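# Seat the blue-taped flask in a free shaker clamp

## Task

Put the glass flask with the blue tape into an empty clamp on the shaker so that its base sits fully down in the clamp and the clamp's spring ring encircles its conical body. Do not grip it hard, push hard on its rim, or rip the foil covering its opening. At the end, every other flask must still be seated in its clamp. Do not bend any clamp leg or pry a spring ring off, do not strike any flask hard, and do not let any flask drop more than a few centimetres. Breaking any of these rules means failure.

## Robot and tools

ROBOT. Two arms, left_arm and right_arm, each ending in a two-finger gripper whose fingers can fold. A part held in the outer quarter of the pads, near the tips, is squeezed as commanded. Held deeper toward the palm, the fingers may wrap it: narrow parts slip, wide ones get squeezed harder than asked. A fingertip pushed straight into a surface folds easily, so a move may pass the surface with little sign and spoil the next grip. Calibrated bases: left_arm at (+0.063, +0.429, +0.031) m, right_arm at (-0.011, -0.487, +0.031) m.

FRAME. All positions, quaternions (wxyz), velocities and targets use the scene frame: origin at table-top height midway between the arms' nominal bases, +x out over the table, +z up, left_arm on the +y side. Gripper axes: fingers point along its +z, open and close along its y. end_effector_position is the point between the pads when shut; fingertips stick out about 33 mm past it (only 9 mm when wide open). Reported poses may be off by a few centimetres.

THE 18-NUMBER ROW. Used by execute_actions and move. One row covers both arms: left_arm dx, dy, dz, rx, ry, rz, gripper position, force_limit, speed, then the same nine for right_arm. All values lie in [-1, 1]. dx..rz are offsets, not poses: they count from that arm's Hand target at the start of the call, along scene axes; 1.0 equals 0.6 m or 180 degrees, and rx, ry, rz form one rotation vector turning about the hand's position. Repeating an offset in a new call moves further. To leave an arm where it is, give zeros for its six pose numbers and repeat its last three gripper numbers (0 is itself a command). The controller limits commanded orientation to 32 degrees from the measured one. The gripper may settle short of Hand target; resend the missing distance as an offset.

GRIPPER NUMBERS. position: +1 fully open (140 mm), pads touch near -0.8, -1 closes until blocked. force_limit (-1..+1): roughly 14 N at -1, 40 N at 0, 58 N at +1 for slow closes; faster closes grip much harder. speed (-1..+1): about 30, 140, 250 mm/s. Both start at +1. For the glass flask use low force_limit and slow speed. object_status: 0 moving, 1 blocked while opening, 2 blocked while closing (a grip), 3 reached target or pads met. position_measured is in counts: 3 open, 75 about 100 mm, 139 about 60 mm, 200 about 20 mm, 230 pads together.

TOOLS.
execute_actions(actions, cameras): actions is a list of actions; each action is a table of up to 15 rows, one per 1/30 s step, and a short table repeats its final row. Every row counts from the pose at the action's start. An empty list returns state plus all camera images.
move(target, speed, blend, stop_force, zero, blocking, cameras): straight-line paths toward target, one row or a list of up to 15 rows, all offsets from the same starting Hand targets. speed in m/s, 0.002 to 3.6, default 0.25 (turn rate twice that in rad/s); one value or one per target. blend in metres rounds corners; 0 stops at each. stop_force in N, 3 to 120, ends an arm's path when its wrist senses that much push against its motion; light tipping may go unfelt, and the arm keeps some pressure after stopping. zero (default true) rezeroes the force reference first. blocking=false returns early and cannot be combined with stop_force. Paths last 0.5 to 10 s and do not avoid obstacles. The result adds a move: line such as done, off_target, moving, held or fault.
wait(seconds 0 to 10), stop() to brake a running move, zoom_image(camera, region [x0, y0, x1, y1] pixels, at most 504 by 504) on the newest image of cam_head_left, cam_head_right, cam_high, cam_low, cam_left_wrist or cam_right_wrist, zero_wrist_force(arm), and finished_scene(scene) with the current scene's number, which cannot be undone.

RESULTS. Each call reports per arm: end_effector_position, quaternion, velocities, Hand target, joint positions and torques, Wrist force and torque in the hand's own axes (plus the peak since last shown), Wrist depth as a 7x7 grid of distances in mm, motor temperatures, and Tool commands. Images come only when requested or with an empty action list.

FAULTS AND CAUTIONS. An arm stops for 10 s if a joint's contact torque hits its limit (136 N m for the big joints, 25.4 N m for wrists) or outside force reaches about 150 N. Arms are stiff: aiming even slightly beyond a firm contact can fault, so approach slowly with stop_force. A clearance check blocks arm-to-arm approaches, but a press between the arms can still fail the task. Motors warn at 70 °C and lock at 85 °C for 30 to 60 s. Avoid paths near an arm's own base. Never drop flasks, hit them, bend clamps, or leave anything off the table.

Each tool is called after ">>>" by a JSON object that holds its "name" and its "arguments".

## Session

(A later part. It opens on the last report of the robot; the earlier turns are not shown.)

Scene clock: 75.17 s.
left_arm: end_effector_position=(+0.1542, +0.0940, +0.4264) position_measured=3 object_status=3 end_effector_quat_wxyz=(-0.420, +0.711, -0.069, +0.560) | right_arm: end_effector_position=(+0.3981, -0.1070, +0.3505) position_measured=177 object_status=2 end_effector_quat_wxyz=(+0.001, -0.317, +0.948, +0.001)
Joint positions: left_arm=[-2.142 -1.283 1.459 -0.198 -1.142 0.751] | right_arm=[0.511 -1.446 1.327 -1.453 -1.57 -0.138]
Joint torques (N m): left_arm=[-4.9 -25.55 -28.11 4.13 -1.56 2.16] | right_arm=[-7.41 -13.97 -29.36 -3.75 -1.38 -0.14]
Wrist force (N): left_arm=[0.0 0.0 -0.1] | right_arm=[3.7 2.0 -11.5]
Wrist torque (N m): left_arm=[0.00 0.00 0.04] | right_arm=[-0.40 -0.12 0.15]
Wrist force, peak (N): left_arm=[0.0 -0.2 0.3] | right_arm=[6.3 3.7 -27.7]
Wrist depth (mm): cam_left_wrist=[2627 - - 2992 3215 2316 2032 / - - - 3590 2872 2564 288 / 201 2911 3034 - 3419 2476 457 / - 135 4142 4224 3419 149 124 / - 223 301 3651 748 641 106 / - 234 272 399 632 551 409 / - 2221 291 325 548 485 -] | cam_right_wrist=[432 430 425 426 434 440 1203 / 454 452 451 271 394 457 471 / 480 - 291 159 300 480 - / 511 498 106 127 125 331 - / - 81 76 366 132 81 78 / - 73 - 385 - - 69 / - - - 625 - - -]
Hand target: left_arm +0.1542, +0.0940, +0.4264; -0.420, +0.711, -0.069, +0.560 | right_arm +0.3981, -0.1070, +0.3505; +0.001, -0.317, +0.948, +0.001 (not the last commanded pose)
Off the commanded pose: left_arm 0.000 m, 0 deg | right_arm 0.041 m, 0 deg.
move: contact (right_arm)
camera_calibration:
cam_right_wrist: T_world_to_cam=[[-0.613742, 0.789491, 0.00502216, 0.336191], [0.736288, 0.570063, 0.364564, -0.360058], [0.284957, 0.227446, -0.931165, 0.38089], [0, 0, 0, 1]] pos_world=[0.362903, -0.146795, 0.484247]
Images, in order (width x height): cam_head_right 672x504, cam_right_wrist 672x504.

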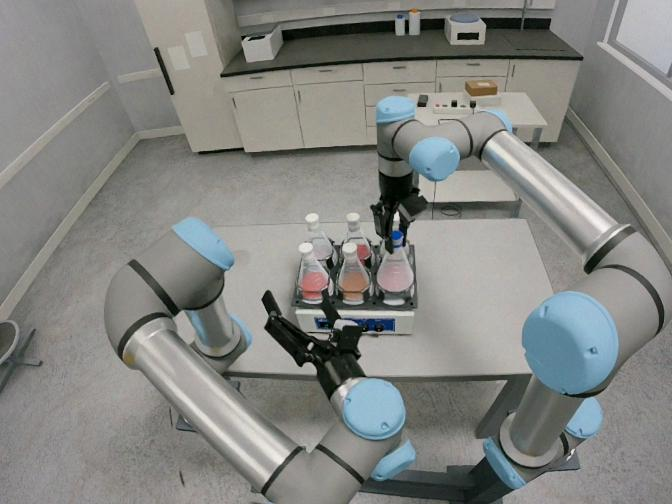

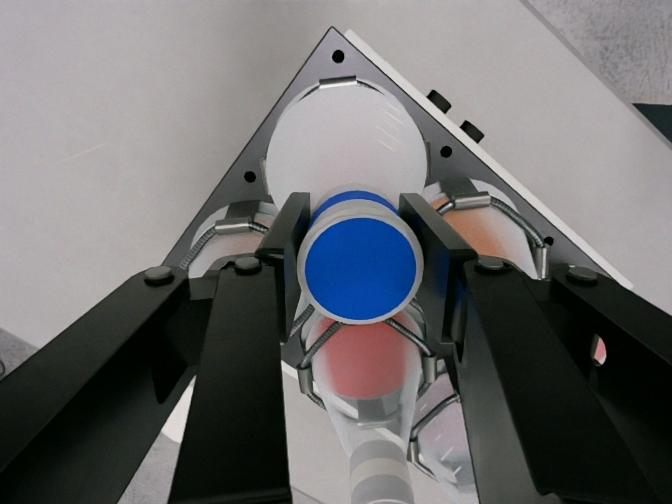

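>>> {"name": "move", "arguments": {"target": [[0,0,0,0,0,0,1,1,1,0,0,0.045,0,0,0,-1,-0.05,-1],[0,0,0,0,0,0,1,1,1,0.0345,-0.046,0.045,0.0533,0.04,0,-1,-0.05,-1]], "speed": 0.08, "cameras": ["cam_right_wrist"]}}

>>> {"name": "move", "arguments": {"target": [0,0,0,0,0,0,1,1,1,0,0,-0.1,0,0,0,-1,-0.05,-1], "speed": 0.02, "stop_force": 15, "cameras": ["cam_right_wrist","cam_head_right","cam_head_left","cam_high"]}}

>>> {"name": "zoom_image", "arguments": {"camera": "cam_head_right", "region": [340, 200, 450, 340]}}

>>> {"name": "zoom_image", "arguments": {"camera": "cam_head_left", "region": [330, 200, 440, 340]}}

>>> {"name": "zoom_image", "arguments": {"camera": "cam_high", "region": [240, 70, 350, 210]}}

Scene clock: 90.40 s.
left_arm: end_effector_position=(+0.1542, +0.0940, +0.4264) position_measured=3 object_status=3 end_effector_quat_wxyz=(-0.420, +0.711, -0.069, +0.560) | right_arm: end_effector_position=(+0.4188, -0.1347, +0.3775) position_measured=177 object_status=2 end_effector_quat_wxyz=(-0.033, -0.315, +0.943, +0.100) end_effector_velocity=(+0.000, +0.001, +0.001) end_effector_angular_velocity=(-0.003, -0.005, -0.001)
Joint positions: left_arm=[-2.142 -1.283 1.459 -0.198 -1.142 0.751] | right_arm=[0.333 -1.439 1.251 -1.317 -1.371 -0.323]
Joint velocities: left_arm=[within noise] | right_arm=[0.004 0 -0.001 -0.004 -0.004 0.005]
Joint torques (N m): left_arm=[-4.75 -27.04 -27.69 4.02 -1.18 2.06] | right_arm=[12.25 -30.81 -33.96 -4.34 -0.85 1.61]
Wrist force (N): left_arm=[-0.1 -0.2 -0.1] | right_arm=[1.5 -2.0 5.0]
Wrist torque (N m): left_arm=[-0.04 0.02 0.04] | right_arm=[-0.10 -0.22 0.09]
Wrist force, peak (N): left_arm=[0.0 -0.2 0.5] | right_arm=[3.6 2.2 -11.8]
Wrist depth (mm): cam_left_wrist=[- - - 2911 2911 2316 2032 / 2911 - 4064 3264 2834 2564 367 / 201 - 3779 3264 3314 2505 454 / - 127 3474 3847 3714 149 124 / - 223 3215 3531 819 - 107 / - 233 273 381 621 541 413 / - 2534 288 327 548 494 -] | cam_right_wrist=[414 - 440 444 505 1411 1428 / 431 447 465 278 505 529 843 / 458 469 354 276 284 614 716 / 476 490 106 126 125 396 - / - 81 76 403 - 90 78 / - 73 - 424 - - 69 / - - - 693 - - -]
Hand target: left_arm +0.1542, +0.0940, +0.4264; -0.420, +0.711, -0.069, +0.560 | right_arm +0.4188, -0.1346, +0.3775; -0.032, -0.315, +0.943, +0.100
Off the commanded pose: left_arm 0.000 m, 0 deg | right_arm 0.000 m, 0 deg.
move: done
camera_calibration:
cam_right_wrist: T_world_to_cam=[[-0.599875, 0.771256, 0.21287, 0.283905], [0.782081, 0.509097, 0.359402, -0.394813], [0.168819, 0.382078, -0.908579, 0.467365], [0, 0, 0, 1]] pos_world=[0.400183, -0.196535, 0.5061]
Images, in order (width x height): cam_right_wrist 672x504.

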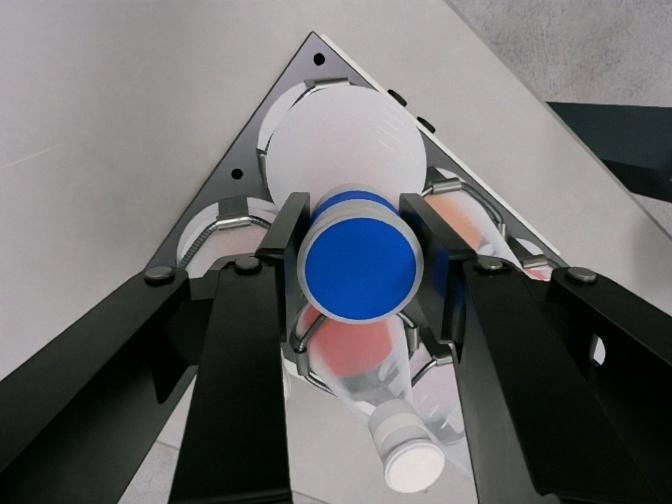

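Scene clock: 92.43 s.
left_arm: end_effector_position=(+0.1542, +0.0940, +0.4264) position_measured=3 object_status=3 end_effector_quat_wxyz=(-0.420, +0.711, -0.069, +0.560) | right_arm: end_effector_position=(+0.4187, -0.1345, +0.3578) position_measured=177 object_status=2 end_effector_quat_wxyz=(-0.032, -0.315, +0.943, +0.100)
Joint positions: left_arm=[-2.142 -1.283 1.459 -0.198 -1.142 0.751] | right_arm=[0.333 -1.447 1.311 -1.37 -1.37 -0.323]
Joint torques (N m): left_arm=[-5.6 -26.34 -27.31 3.94 -1.33 1.96] | right_arm=[-7.07 -19.5 -34.26 -4.36 -2.31 -1.06]
Wrist force (N): left_arm=[0.3 -0.1 0.1] | right_arm=[1.7 3.1 -0.5]
Wrist torque (N m): left_arm=[-0.02 -0.06 0.04] | right_arm=[-0.54 -0.10 0.08]
Wrist force, peak (N): left_arm=[-0.2 -0.2 0.3] | right_arm=[2.4 7.6 -11.2]
Wrist depth (mm): cam_left_wrist=[- - - 2951 3077 2316 2091 / - 3419 4488 3531 2951 2595 368 / 209 3590 4224 - 3531 2627 455 / - 127 5669 4142 3314 149 124 / - 223 275 3474 937 422 107 / - 234 273 376 671 544 413 / - 2448 290 325 550 483 -] | cam_right_wrist=[392 380 424 440 462 1362 1428 / 416 426 425 275 491 536 806 / 457 453 335 145 362 550 748 / 456 462 106 127 125 366 - / - 81 76 382 - 89 78 / - 73 - 405 - - 69 / - - - 639 - - -]
Hand target: left_arm +0.1542, +0.0940, +0.4264; -0.420, +0.711, -0.069, +0.560 | right_arm +0.4187, -0.1345, +0.3578; -0.032, -0.315, +0.943, +0.100 (not the last commanded pose)
Off the commanded pose: left_arm 0.000 m, 0 deg | right_arm 0.040 m, 0 deg.
move: contact (right_arm)
camera_calibration:
cam_right_wrist: T_world_to_cam=[[-0.600028, 0.771141, 0.212856, 0.28793], [0.781921, 0.509126, 0.359708, -0.387836], [0.169015, 0.382271, -0.908462, 0.449308], [0, 0, 0, 1]] pos_world=[0.400083, -0.196335, 0.486399]
Images, in order (width x height): cam_head_left 672x504, cam_head_right 672x504, cam_high 672x504, cam_right_wrist 672x504.

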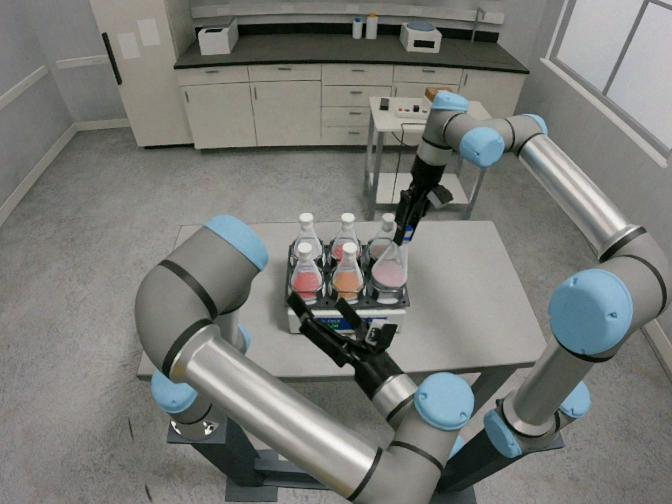

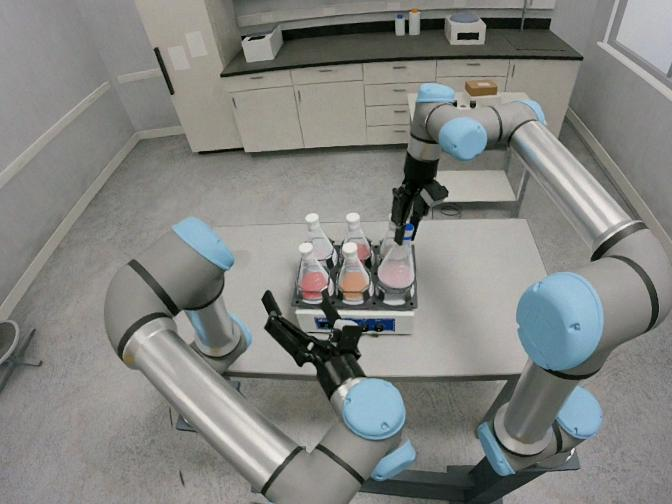

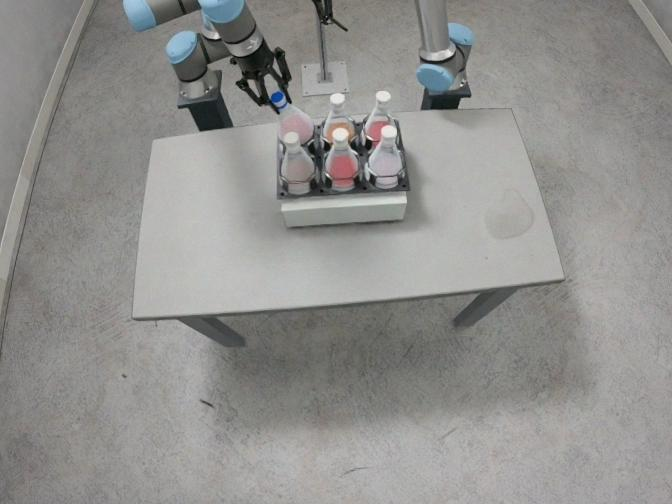

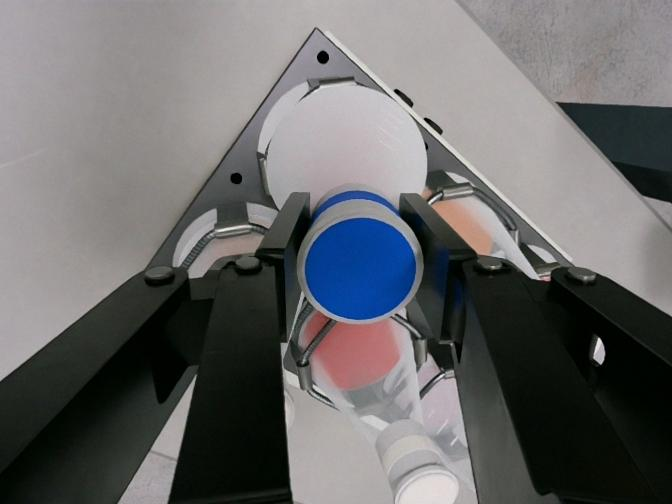

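Scaled by 3.600 from the camera's 672x504 image, which has a finer 960x720 frame.

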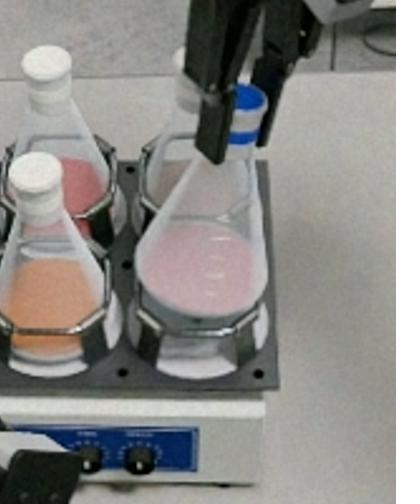

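Scaled by 3.600 from the camera's 672x504 image, which has a finer 960x720 frame.

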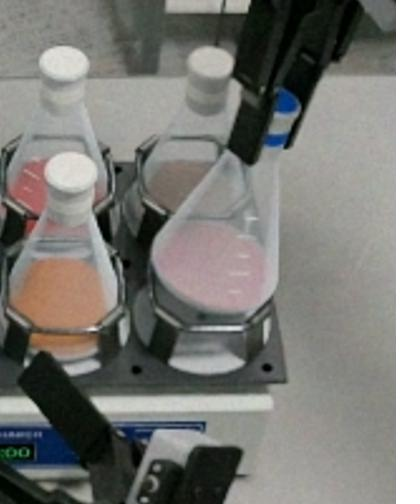

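Scaled by 3.600 from the camera's 672x504 image, which has a finer 960x720 frame.

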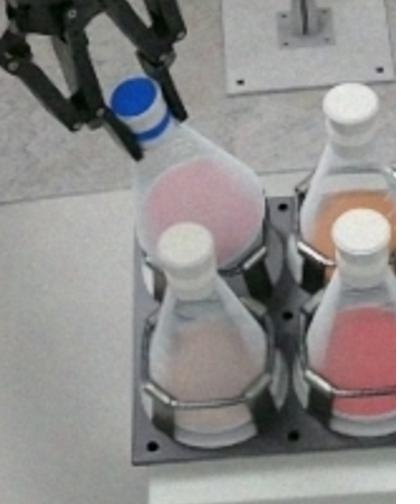

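>>> {"name": "move", "arguments": {"target": [[0,0,0,0,0,0,1,1,1,0,0,0.012,0,0,0,-1,-0.05,-1],[0,0,0,0,0,0,1,1,1,-0.007,0.0093,0.012,0,0,0,-1,-0.05,-1]], "speed": 0.05}}

>>> {"name": "move", "arguments": {"target": [0,0,0,0,0,0,1,1,1,0,0,-0.1,0,0,0,-1,-0.05,-1], "speed": 0.02, "stop_force": 20, "cameras": ["cam_right_wrist","cam_head_right","cam_high"]}}

>>> {"name": "zoom_image", "arguments": {"camera": "cam_head_right", "region": [340, 200, 450, 340]}}

>>> {"name": "zoom_image", "arguments": {"camera": "cam_high", "region": [240, 70, 350, 210]}}

Scene clock: 101.10 s.
left_arm: end_effector_position=(+0.1542, +0.0940, +0.4264) position_measured=3 object_status=3 end_effector_quat_wxyz=(-0.420, +0.711, -0.069, +0.560) | right_arm: end_effector_position=(+0.4145, -0.1288, +0.3650) position_measured=177 object_status=2 end_effector_quat_wxyz=(-0.032, -0.315, +0.943, +0.100) end_effector_velocity=(+0.001, -0.001, -0.001) end_effector_angular_velocity=(+0.000, +0.002, +0.002)
Joint positions: left_arm=[-2.142 -1.283 1.459 -0.198 -1.142 0.751] | right_arm=[0.345 -1.446 1.291 -1.354 -1.37 -0.31]
Joint velocities: left_arm=[within noise] | right_arm=[-0.003 0.002 0.001 0 0 -0.005]
Joint torques (N m): left_arm=[-4.09 -26.57 -27.45 3.85 -1.53 1.93] | right_arm=[-10.87 -46.09 -25.49 -1.84 0.44 -1.44]
Wrist force (N): left_arm=[-0.3 -0.2 0.0] | right_arm=[1.4 -1.9 4.7]
Wrist torque (N m): left_arm=[-0.06 0.06 0.03] | right_arm=[-0.10 -0.19 0.12]
Wrist force, peak (N): left_arm=[0.1 -0.2 0.4] | right_arm=[1.5 -2.2 5.1]
Wrist depth (mm): cam_left_wrist=[3651 - 4064 2911 2834 2534 2071 / - - - 3168 2951 2505 366 / 199 - - 2834 3264 2762 457 / - 127 - 4396 3215 149 124 / - 223 278 3419 1116 643 106 / - 234 272 397 680 551 414 / - 2316 289 328 523 461 -] | cam_right_wrist=[398 409 434 440 482 1331 1436 / 414 434 446 275 - 544 817 / 440 461 334 277 326 546 720 / 455 346 106 127 125 375 660 / - 81 76 392 - 89 78 / - 73 - 414 - - 69 / - - - 656 - - -]
Hand target: left_arm +0.1542, +0.0940, +0.4264; -0.420, +0.711, -0.069, +0.560 | right_arm +0.4145, -0.1289, +0.3650; -0.032, -0.315, +0.943, +0.100
Off the commanded pose: left_arm 0.000 m, 0 deg | right_arm 0.000 m, 0 deg.
move: done

Scene clock: 103.07 s.
left_arm: end_effector_position=(+0.1542, +0.0940, +0.4264) position_measured=3 object_status=3 end_effector_quat_wxyz=(-0.420, +0.711, -0.069, +0.560) | right_arm: end_effector_position=(+0.4145, -0.1289, +0.3470) position_measured=177 object_status=2 end_effector_quat_wxyz=(-0.032, -0.315, +0.943, +0.100)
Joint positions: left_arm=[-2.142 -1.283 1.459 -0.198 -1.142 0.751] | right_arm=[0.345 -1.452 1.344 -1.401 -1.37 -0.31]
Joint torques (N m): left_arm=[-4.55 -26.86 -27.21 3.87 -1.53 1.94] | right_arm=[-11.86 -17.61 -29.29 -3.52 -2.7 -1.31]
Wrist force (N): left_arm=[-0.1 0.0 0.0] | right_arm=[2.4 3.8 -7.1]
Wrist torque (N m): left_arm=[-0.01 0.02 0.04] | right_arm=[-0.83 -0.09 0.11]
Wrist force, peak (N): left_arm=[-0.2 -0.2 0.3] | right_arm=[3.7 7.0 -20.0]
Wrist depth (mm): cam_left_wrist=[- - - 2951 3034 2420 1941 / 2992 3419 - 3531 3034 2595 287 / 202 - 4396 - 3651 2505 452 / - 127 - 4308 3264 149 124 / - 222 301 3366 - 634 106 / - 233 273 402 682 509 412 / - 278 287 327 543 483 -] | cam_right_wrist=[386 398 - 422 - 1346 1411 / 402 - - 271 468 505 820 / 419 452 280 280 343 527 644 / 448 449 106 127 125 361 595 / - 81 76 361 - 81 78 / - 73 - 388 - - 69 / - - - - - - -]
Hand target: left_arm +0.1542, +0.0940, +0.4264; -0.420, +0.711, -0.069, +0.560 | right_arm +0.4145, -0.1289, +0.3470; -0.032, -0.315, +0.943, +0.100 (not the last commanded pose)
Off the commanded pose: left_arm 0.000 m, 0 deg | right_arm 0.042 m, 0 deg.
move: contact (right_arm)
camera_calibration:
cam_right_wrist: T_world_to_cam=[[-0.600102, 0.771104, 0.212784, 0.283523], [0.78184, 0.509162, 0.359833, -0.383488], [0.169127, 0.3823, -0.908429, 0.43805], [0, 0, 0, 1]] pos_world=[0.395883, -0.190835, 0.475599]
Images, in order (width x height): cam_head_right 672x504, cam_high 672x504, cam_right_wrist 672x504.

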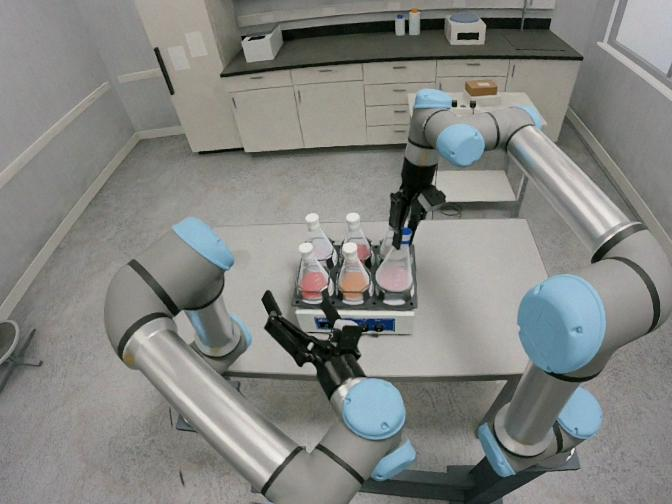

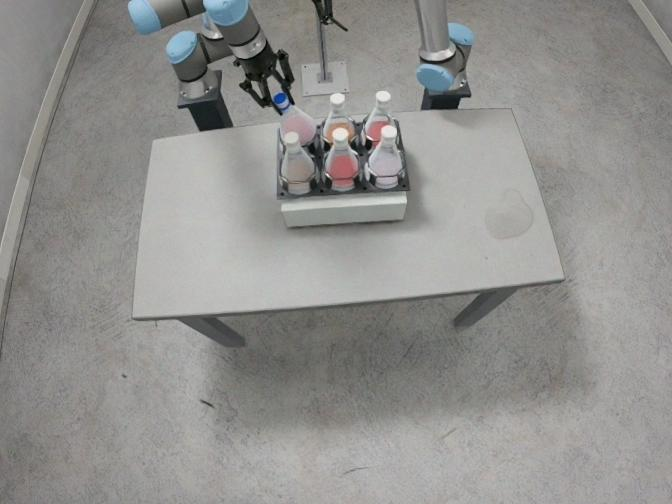

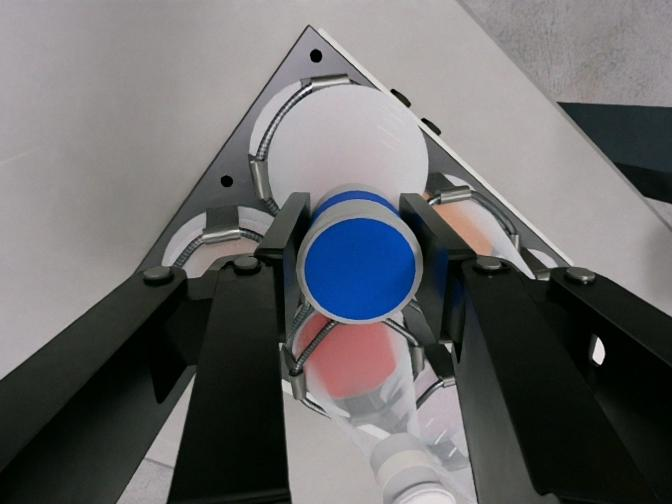

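Scaled by 3.600 from the camera's 672x504 image, which has a finer 960x720 frame.

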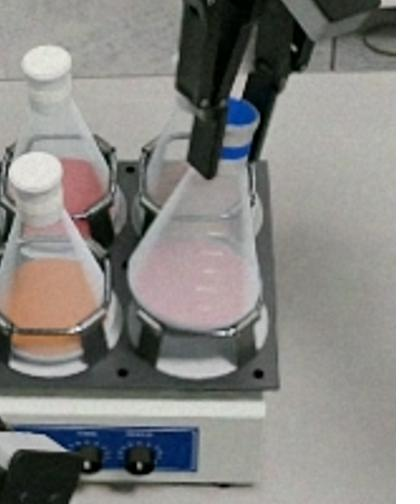

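Scaled by 3.600 from the camera's 672x504 image, which has a finer 960x720 frame.

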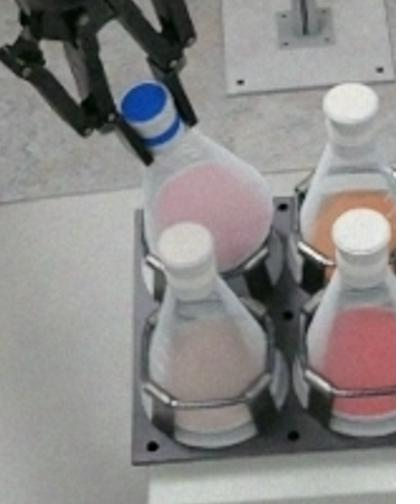

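>>> {"name": "move", "arguments": {"target": [0,0,0,0,0,0,1,1,1,-0.025,0.033,-0.025,-0.0533,-0.04,0,-1,-0.05,-1], "speed": 0.03, "cameras": ["cam_right_wrist","cam_head_right","cam_high"]}}

>>> {"name": "zoom_image", "arguments": {"camera": "cam_head_right", "region": [340, 200, 450, 340]}}

>>> {"name": "zoom_image", "arguments": {"camera": "cam_high", "region": [240, 70, 350, 210]}}

Scene clock: 111.07 s.
left_arm: end_effector_position=(+0.1542, +0.0940, +0.4264) position_measured=3 object_status=3 end_effector_quat_wxyz=(-0.420, +0.711, -0.069, +0.560) | right_arm: end_effector_position=(+0.3995, -0.1091, +0.3320) position_measured=177 object_status=2 end_effector_quat_wxyz=(+0.001, -0.317, +0.948, +0.001) end_effector_velocity=(-0.001, +0.001, +0.000) end_effector_angular_velocity=(+0.006, +0.003, +0.002)
Joint positions: left_arm=[-2.142 -1.283 1.459 -0.198 -1.142 0.751] | right_arm=[0.507 -1.451 1.381 -1.502 -1.57 -0.142]
Joint velocities: left_arm=[within noise] | right_arm=[-0.001 0 0 0 0.007 -0.003]
Joint torques (N m): left_arm=[-4.17 -26.2 -27.27 3.97 -1.51 1.91] | right_arm=[-6.47 -20.22 -17.57 -0.58 3 -1.19]
Wrist force (N): left_arm=[-0.1 0.0 0.1] | right_arm=[0.7 -6.0 -7.3]
Wrist torque (N m): left_arm=[0.01 0.02 0.03] | right_arm=[0.12 -0.10 0.06]
Wrist force, peak (N): left_arm=[0.2 -0.4 0.2] | right_arm=[6.1 -10.7 -42.0]
Wrist depth (mm): cam_left_wrist=[2627 2911 - 3034 2564 2316 2133 / 3264 - - 3419 2798 2505 366 / 207 - 4308 5385 3215 2564 453 / - 127 - 5009 4308 148 124 / - 223 267 3651 - 649 106 / - 234 273 389 651 558 412 / - 267 294 329 550 485 -] | cam_right_wrist=[400 416 414 410 - 420 1185 / 452 - 437 249 323 441 445 / 464 475 317 263 310 330 474 / 484 481 119 107 128 118 486 / - 96 121 113 136 109 94 / - 178 207 366 365 193 - / - - 1823 - 350 - -]
Hand target: left_arm +0.1542, +0.0940, +0.4264; -0.420, +0.711, -0.069, +0.560 | right_arm +0.3995, -0.1091, +0.3320; +0.001, -0.317, +0.948, +0.001
Off the commanded pose: left_arm 0.000 m, 0 deg | right_arm 0.000 m, 0 deg.
move: done
camera_calibration:
cam_right_wrist: T_world_to_cam=[[-0.613846, 0.789412, 0.00479388, 0.338854], [0.736052, 0.570137, 0.364927, -0.353276], [0.285344, 0.227537, -0.931024, 0.363526], [0, 0, 0, 1]] pos_world=[0.364303, -0.148795, 0.465747]
Images, in order (width x height): cam_head_right 672x504, cam_high 672x504, cam_right_wrist 672x504.

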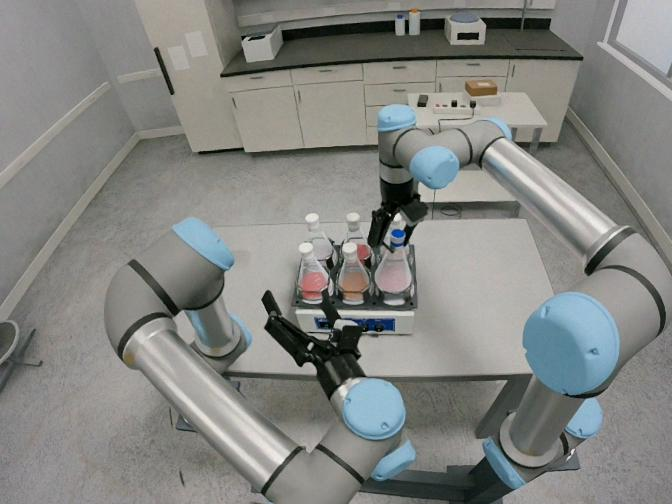

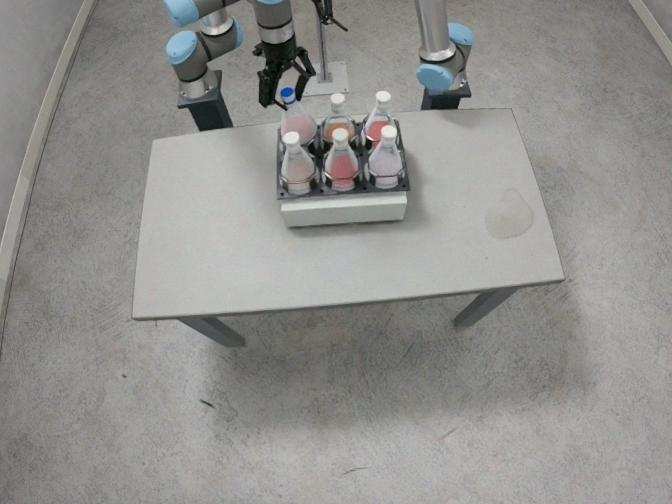

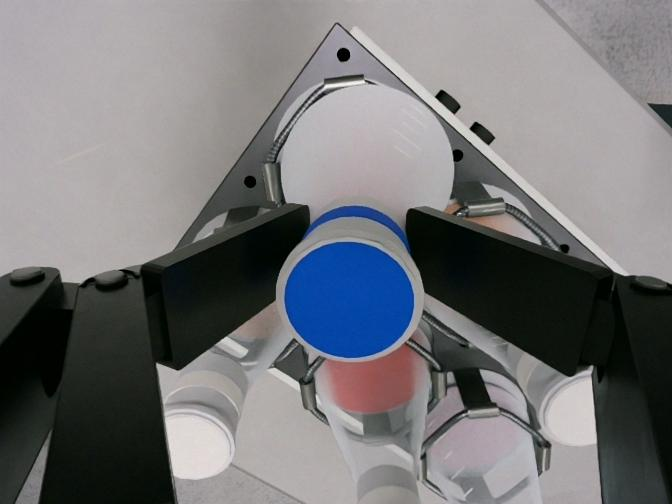

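Scaled by 3.600 from the camera's 672x504 image, which has a finer 960x720 frame.

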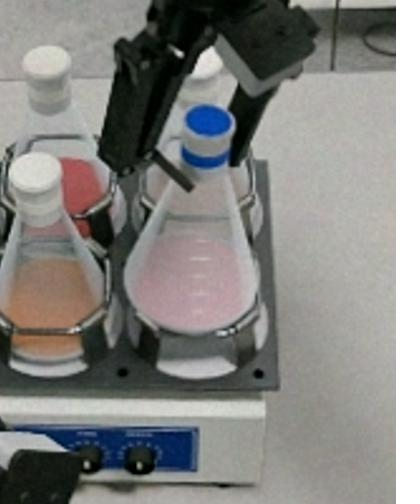

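Scaled by 3.600 from the camera's 672x504 image, which has a finer 960x720 frame.

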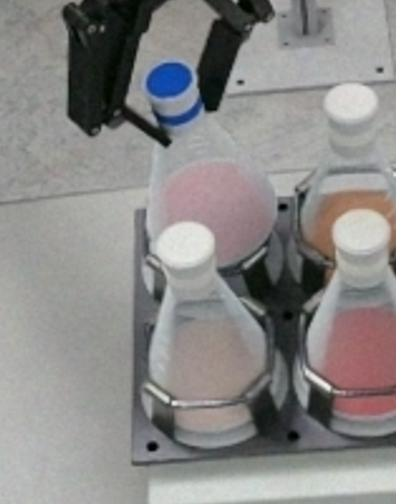

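>>> {"name": "move", "arguments": {"target": [0,0,0,0,0,0,1,1,1,0,0,0.013,0,0,0,-1,-0.05,-1], "speed": 0.03, "cameras": ["cam_right_wrist","cam_head_right","cam_high"]}}

>>> {"name": "zoom_image", "arguments": {"camera": "cam_head_right", "region": [340, 200, 450, 340]}}

>>> {"name": "zoom_image", "arguments": {"camera": "cam_high", "region": [240, 70, 350, 210]}}

Scene clock: 123.03 s.
left_arm: end_effector_position=(+0.1542, +0.0940, +0.4264) position_measured=3 object_status=3 end_effector_quat_wxyz=(-0.420, +0.711, -0.069, +0.560) | right_arm: end_effector_position=(+0.3995, -0.1091, +0.3399) position_measured=177 object_status=2 end_effector_quat_wxyz=(+0.001, -0.317, +0.948, +0.001)
Joint positions: left_arm=[-2.142 -1.283 1.459 -0.198 -1.142 0.751] | right_arm=[0.507 -1.45 1.359 -1.481 -1.57 -0.142]
Joint torques (N m): left_arm=[-5.26 -27.76 -27.3 3.76 -1.46 1.82] | right_arm=[-8.49 -24.28 -20.53 -4.47 -1.36 -1.3]
Wrist force (N): left_arm=[-0.2 -0.1 0.1] | right_arm=[1.4 -0.4 4.3]
Wrist torque (N m): left_arm=[-0.02 0.04 0.04] | right_arm=[0.04 -0.18 0.09]
Wrist force, peak (N): left_arm=[0.1 -0.2 0.4] | right_arm=[1.0 -5.8 -7.2]
Wrist depth (mm): cam_left_wrist=[- - - 2951 2951 2292 1976 / - - - 3034 3034 2564 285 / 211 2727 - 5385 3531 2659 453 / - 127 3917 4583 3779 149 124 / - 223 289 3651 792 649 107 / - 234 273 387 675 564 - / - 2393 290 326 552 485 -] | cam_right_wrist=[416 418 421 412 424 426 1203 / 444 443 440 261 438 451 451 / 472 476 454 270 255 466 - / 497 485 114 111 130 117 488 / - 75 119 118 326 107 88 / - - 567 376 379 191 62 / - - 617 588 374 - -]
Hand target: left_arm +0.1542, +0.0940, +0.4264; -0.420, +0.711, -0.069, +0.560 | right_arm +0.3995, -0.1091, +0.3398; +0.001, -0.317, +0.948, +0.001
Off the commanded pose: left_arm 0.000 m, 0 deg | right_arm 0.000 m, 0 deg.
move: done
camera_calibration:
cam_right_wrist: T_world_to_cam=[[-0.613821, 0.789429, 0.00510616, 0.338741], [0.736148, 0.570033, 0.364895, -0.356137], [0.285148, 0.227739, -0.931035, 0.37101], [0, 0, 0, 1]] pos_world=[0.364303, -0.148896, 0.473646]
Images, in order (width x height): cam_head_right 672x504, cam_high 672x504, cam_right_wrist 672x504.

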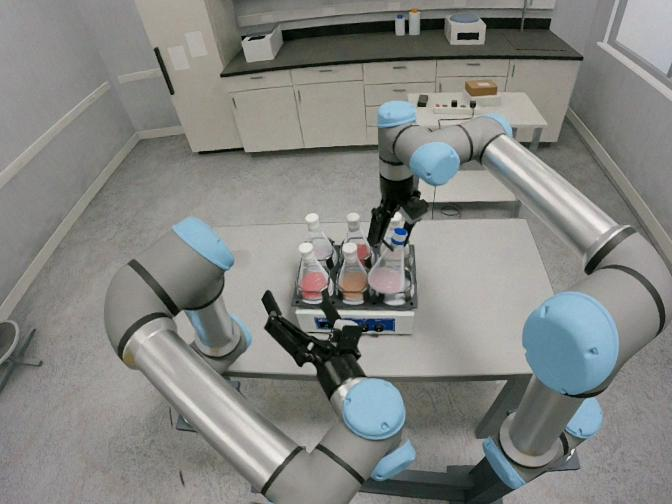

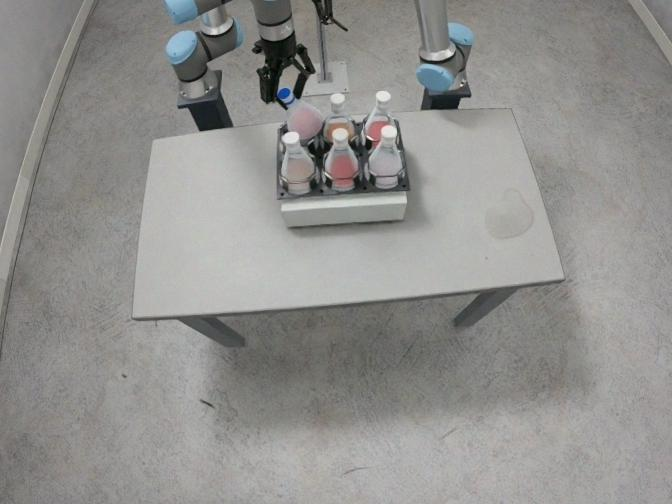

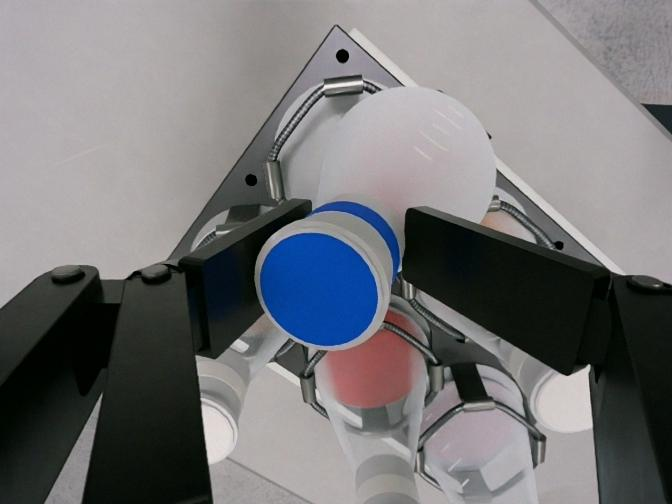

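Scaled by 3.600 from the camera's 672x504 image, which has a finer 960x720 frame.

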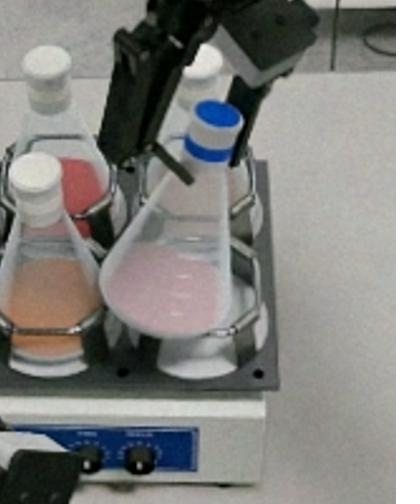

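Scaled by 3.600 from the camera's 672x504 image, which has a finer 960x720 frame.

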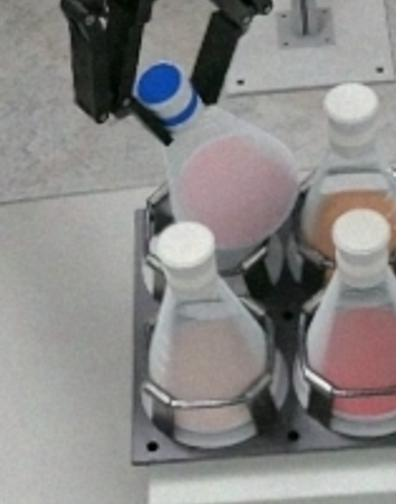

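>>> {"name": "move", "arguments": {"target": [[0,0,0,0,0,0,1,1,1,0,0,0.05,0,0,0,-1,-0.05,-1],[0,0,0,0,0,0,1,1,1,0,0,0.18,0,0,0,-1,-0.05,-1]], "speed": 0.05, "cameras": ["cam_right_wrist","cam_head_right","cam_low"]}}

>>> {"name": "zoom_image", "arguments": {"camera": "cam_head_right", "region": [340, 160, 450, 300]}}

>>> {"name": "zoom_image", "arguments": {"camera": "cam_low", "region": [320, 100, 450, 250]}}

Scene clock: 134.30 s.
left_arm: end_effector_position=(+0.1542, +0.0940, +0.4264) position_measured=3 object_status=3 end_effector_quat_wxyz=(-0.420, +0.711, -0.069, +0.560) | right_arm: end_effector_position=(+0.3996, -0.1091, +0.4477) position_measured=177 object_status=2 end_effector_quat_wxyz=(+0.001, -0.317, +0.948, +0.001)
Joint positions: left_arm=[-2.142 -1.283 1.459 -0.198 -1.142 0.751] | right_arm=[0.507 -1.384 0.998 -1.186 -1.57 -0.142]
Joint torques (N m): left_arm=[-4.28 -26.44 -27.68 3.81 -1.35 1.92] | right_arm=[-6.02 -46.97 -17.72 -4.43 0.6 -0.16]
Wrist force (N): left_arm=[0.0 0.0 0.1] | right_arm=[1.5 -0.8 4.4]
Wrist torque (N m): left_arm=[-0.01 0.00 0.04] | right_arm=[-0.03 -0.20 0.11]
Wrist force, peak (N): left_arm=[-0.3 -0.3 0.0] | right_arm=[1.0 -0.5 5.6]
Wrist depth (mm): cam_left_wrist=[- 3034 2341 2951 3034 2505 367 / 2627 3314 - 3651 2992 2476 368 / 201 - 4224 4142 3215 2727 457 / - 127 4396 4308 3168 149 124 / - 222 3590 3474 - 641 106 / - 233 271 395 680 576 - / - 2505 288 326 520 480 -] | cam_right_wrist=[519 512 517 506 516 1267 1281 / 554 544 550 361 541 550 1008 / 584 595 563 267 259 567 597 / - 100 114 111 131 118 609 / - 75 117 117 463 108 88 / - - 1782 314 471 - 62 / - - 1881 2079 - - -]
Hand target: left_arm +0.1542, +0.0940, +0.4264; -0.420, +0.711, -0.069, +0.560 | right_arm +0.3995, -0.1091, +0.4478; +0.001, -0.317, +0.948, +0.001
Off the commanded pose: left_arm 0.000 m, 0 deg | right_arm 0.000 m, 0 deg.
move: done
camera_calibration:
cam_right_wrist: T_world_to_cam=[[-0.613787, 0.789455, 0.00516927, 0.338207], [0.736256, 0.570037, 0.364671, -0.395455], [0.284945, 0.227636, -0.931122, 0.471457], [0, 0, 0, 1]] pos_world=[0.364403, -0.148896, 0.581447]
Images, in order (width x height): cam_head_right 672x504, cam_low 672x504, cam_right_wrist 672x504.

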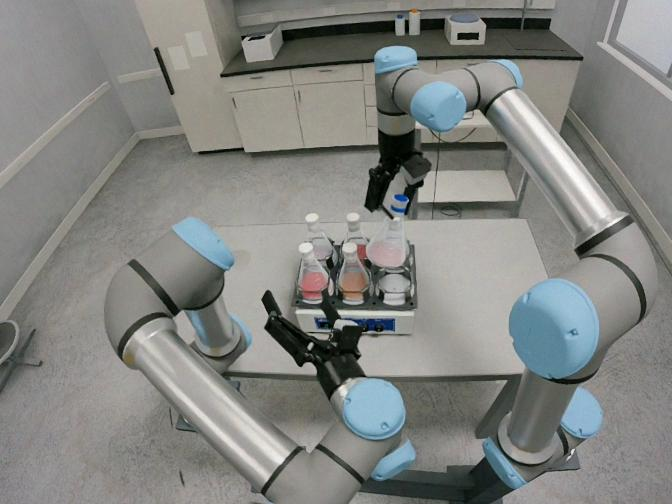

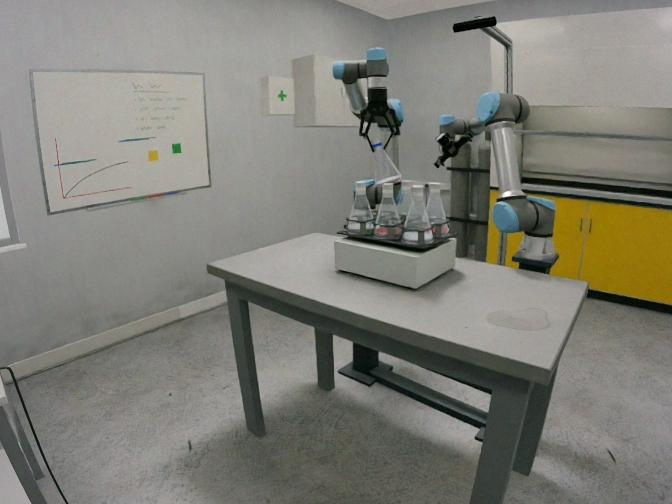

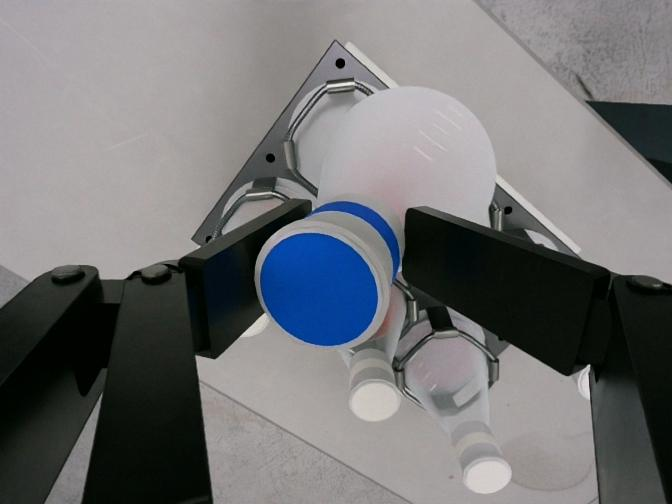

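Scaled by 3.600 from the camera's 672x504 image, which has a finer 960x720 frame.

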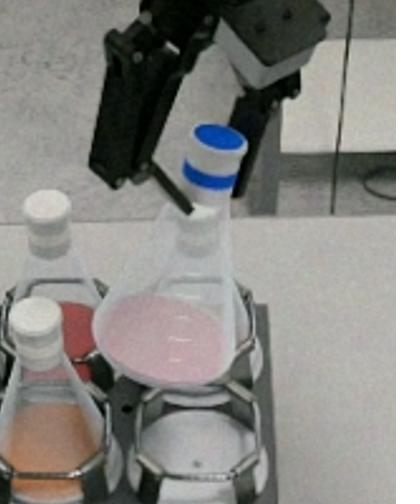

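Scaled by 3.360 from the camera's 672x504 image, which has a finer 960x720 frame.

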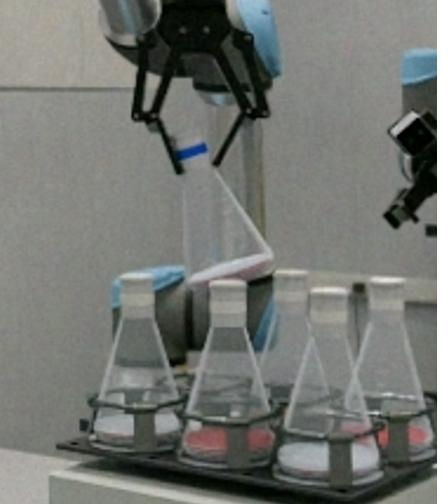

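>>> {"name": "move", "arguments": {"target": [[0,0,0,0,0,0,1,1,1,-0.06,-0.35,0,0,0,0,-1,-0.05,-1],[0,0,0,0,0,0,1,1,1,-0.06,-0.35,-0.1,-0.0755,-0.0567,0,-1,-0.05,-1],[0,0,0,0,0,0,1,1,1,-0.06,-0.35,-0.38,-0.0755,-0.0567,0,-1,-0.05,-1]], "speed": 0.12, "cameras": ["cam_right_wrist","cam_head_right","cam_low"]}}

>>> {"name": "zoom_image", "arguments": {"camera": "cam_head_right", "region": [410, 220, 540, 360]}}

>>> {"name": "wait", "arguments": {"seconds": 0.1, "cameras": ["cam_high"]}}

>>> {"name": "zoom_image", "arguments": {"camera": "cam_high", "region": [170, 60, 310, 210]}}

Scene clock: 145.60 s.
left_arm: end_effector_position=(+0.1542, +0.0940, +0.4264) position_measured=3 object_status=3 end_effector_quat_wxyz=(-0.420, +0.711, -0.069, +0.560) | right_arm: end_effector_position=(+0.3635, -0.3192, +0.2198) position_measured=177 object_status=2 end_effector_quat_wxyz=(+0.047, -0.314, +0.938, -0.140)
Joint positions: left_arm=[-2.142 -1.283 1.459 -0.198 -1.142 0.751] | right_arm=[0.309 -1.812 2.067 -1.928 -1.849 -0.355]
Joint torques (N m): left_arm=[-4.78 -27.79 -27.28 3.68 -1.53 1.7] | right_arm=[-11.29 -28.07 -30.43 -3.84 -0.87 -1.49]
Wrist force (N): left_arm=[0.1 -0.2 0.1] | right_arm=[1.0 0.8 3.2]
Wrist torque (N m): left_arm=[-0.04 -0.02 0.04] | right_arm=[0.05 -0.10 0.14]
Wrist force, peak (N): left_arm=[-0.4 0.2 0.3] | right_arm=[1.1 1.7 5.4]
Wrist depth (mm): cam_left_wrist=[- 4142 4224 3264 2951 2341 2052 / - 5129 4488 3314 2798 2727 288 / 201 - 5009 - 3314 2564 455 / - 135 - 5254 3077 150 124 / - 222 279 3474 828 429 106 / - 234 272 387 - 525 412 / - 2267 286 324 535 486 -] | cam_right_wrist=[395 371 350 328 305 292 275 / - 392 367 344 254 307 289 / - 420 385 275 255 321 309 / 479 443 115 111 131 116 313 / - 75 119 118 385 108 88 / - - 479 438 398 307 62 / - - 519 470 328 - -]
Hand target: left_arm +0.1542, +0.0940, +0.4264; -0.420, +0.711, -0.069, +0.560 | right_arm +0.3635, -0.3191, +0.2198; +0.047, -0.314, +0.938, -0.140
Off the commanded pose: left_arm 0.000 m, 0 deg | right_arm 0.000 m, 0 deg.
move: done
camera_calibration:
cam_right_wrist: T_world_to_cam=[[-0.588566, 0.755685, -0.287281, 0.527416], [0.672543, 0.654863, 0.344732, -0.111418], [0.448638, 0.0096889, -0.893661, 0.180076], [0, 0, 0, 1]] pos_world=[0.304563, -0.327342, 0.350853]
Images, in order (width x height): cam_head_right 672x504, cam_low 672x504, cam_right_wrist 672x504.

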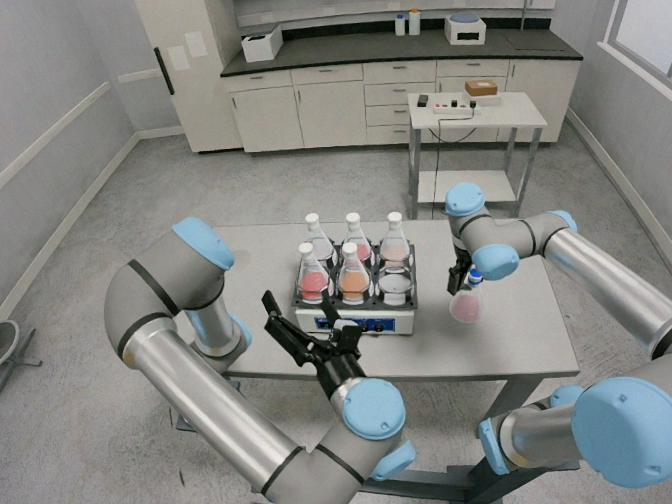

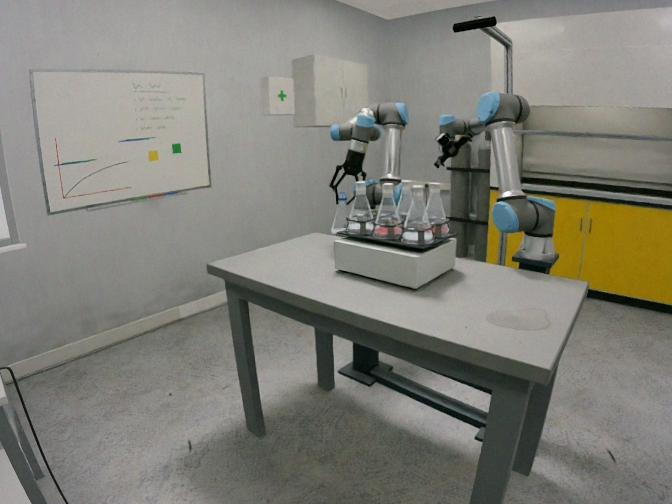

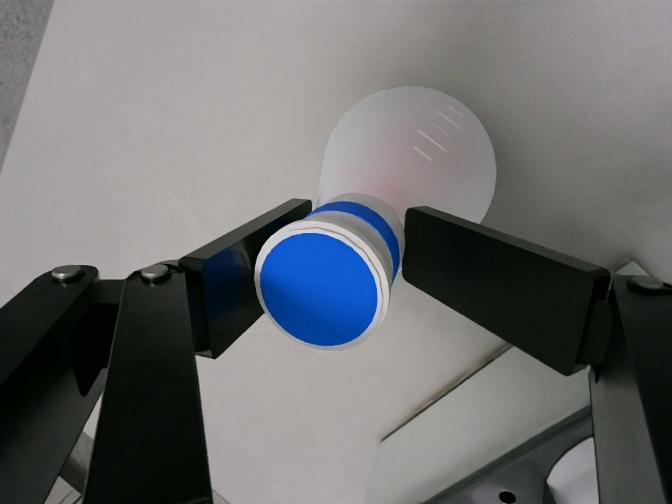

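Scaled by 3.600 from the camera's 672x504 image, which has a finer 960x720 frame.

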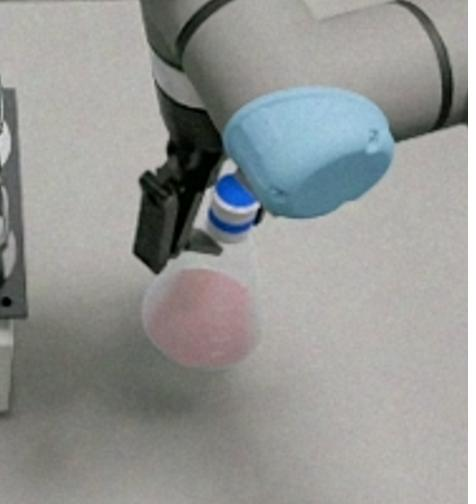

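Scene clock: 145.70 s.
left_arm: end_effector_position=(+0.1542, +0.0940, +0.4264) position_measured=3 object_status=3 end_effector_quat_wxyz=(-0.420, +0.711, -0.069, +0.560) | right_arm: end_effector_position=(+0.3635, -0.3191, +0.2198) position_measured=177 object_status=2 end_effector_quat_wxyz=(+0.047, -0.314, +0.938, -0.140)
Joint positions: left_arm=[-2.142 -1.283 1.459 -0.198 -1.142 0.751] | right_arm=[0.309 -1.812 2.067 -1.928 -1.849 -0.355]
Joint torques (N m): left_arm=[-4.84 -26.43 -27.22 3.89 -1.52 1.75] | right_arm=[-11.94 -27.55 -28.22 -4.48 -0.7 -1.5]
Wrist force (N): left_arm=[0.1 0.0 -0.1] | right_arm=[1.2 0.8 3.4]
Wrist torque (N m): left_arm=[0.00 -0.03 0.04] | right_arm=[0.05 -0.16 0.14]
Wrist force, peak (N): left_arm=[-0.2 -0.2 0.2] | right_arm=[1.2 0.8 3.4]
Wrist depth (mm): cam_left_wrist=[2693 2834 - 2834 3077 2505 376 / 4064 4142 - 2992 2951 2448 285 / 202 - 2693 - 3651 2659 453 / - 127 - 3847 3077 149 124 / - 222 281 3590 901 422 106 / - 234 274 403 663 589 - / - 271 286 328 547 472 -] | cam_right_wrist=[394 369 345 324 307 292 277 / - 388 369 336 251 307 289 / 459 414 390 266 258 317 304 / 482 448 115 111 130 117 316 / - 75 118 118 389 108 88 / - - 504 440 396 305 62 / - - 504 489 327 276 -]
Hand target: left_arm +0.1542, +0.0940, +0.4264; -0.420, +0.711, -0.069, +0.560 | right_arm +0.3635, -0.3191, +0.2198; +0.047, -0.314, +0.938, -0.140
Tool commands: left_gripper/position=+1.0 left_gripper/force_limit=+1.0 left_gripper/speed=+1.0 right_gripper/position=-1.0 right_gripper/force_limit=-0.05 right_gripper/speed=-1.0
Off the commanded pose: left_arm 0.000 m, 0 deg | right_arm 0.000 m, 0 deg.
wait: 0.10 s; no rest
Images, in order (width x height): cam_high 672x504.

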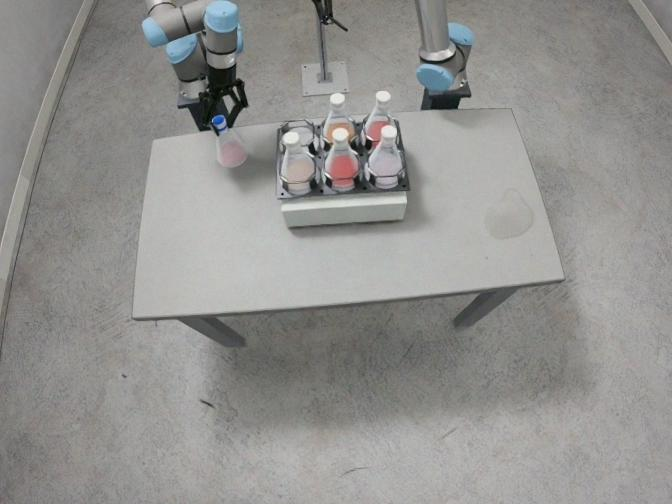

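Scaled by 3.360 from the camera's 672x504 image, which has a finer 960x720 frame.

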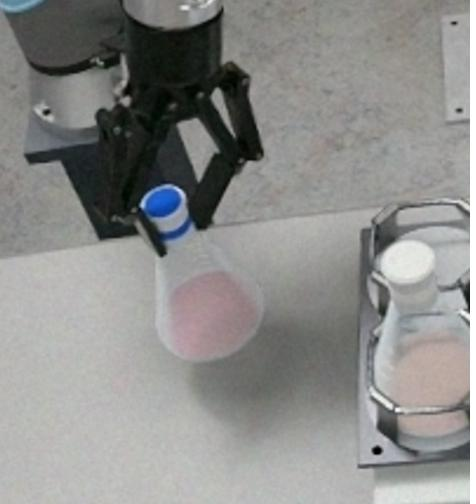

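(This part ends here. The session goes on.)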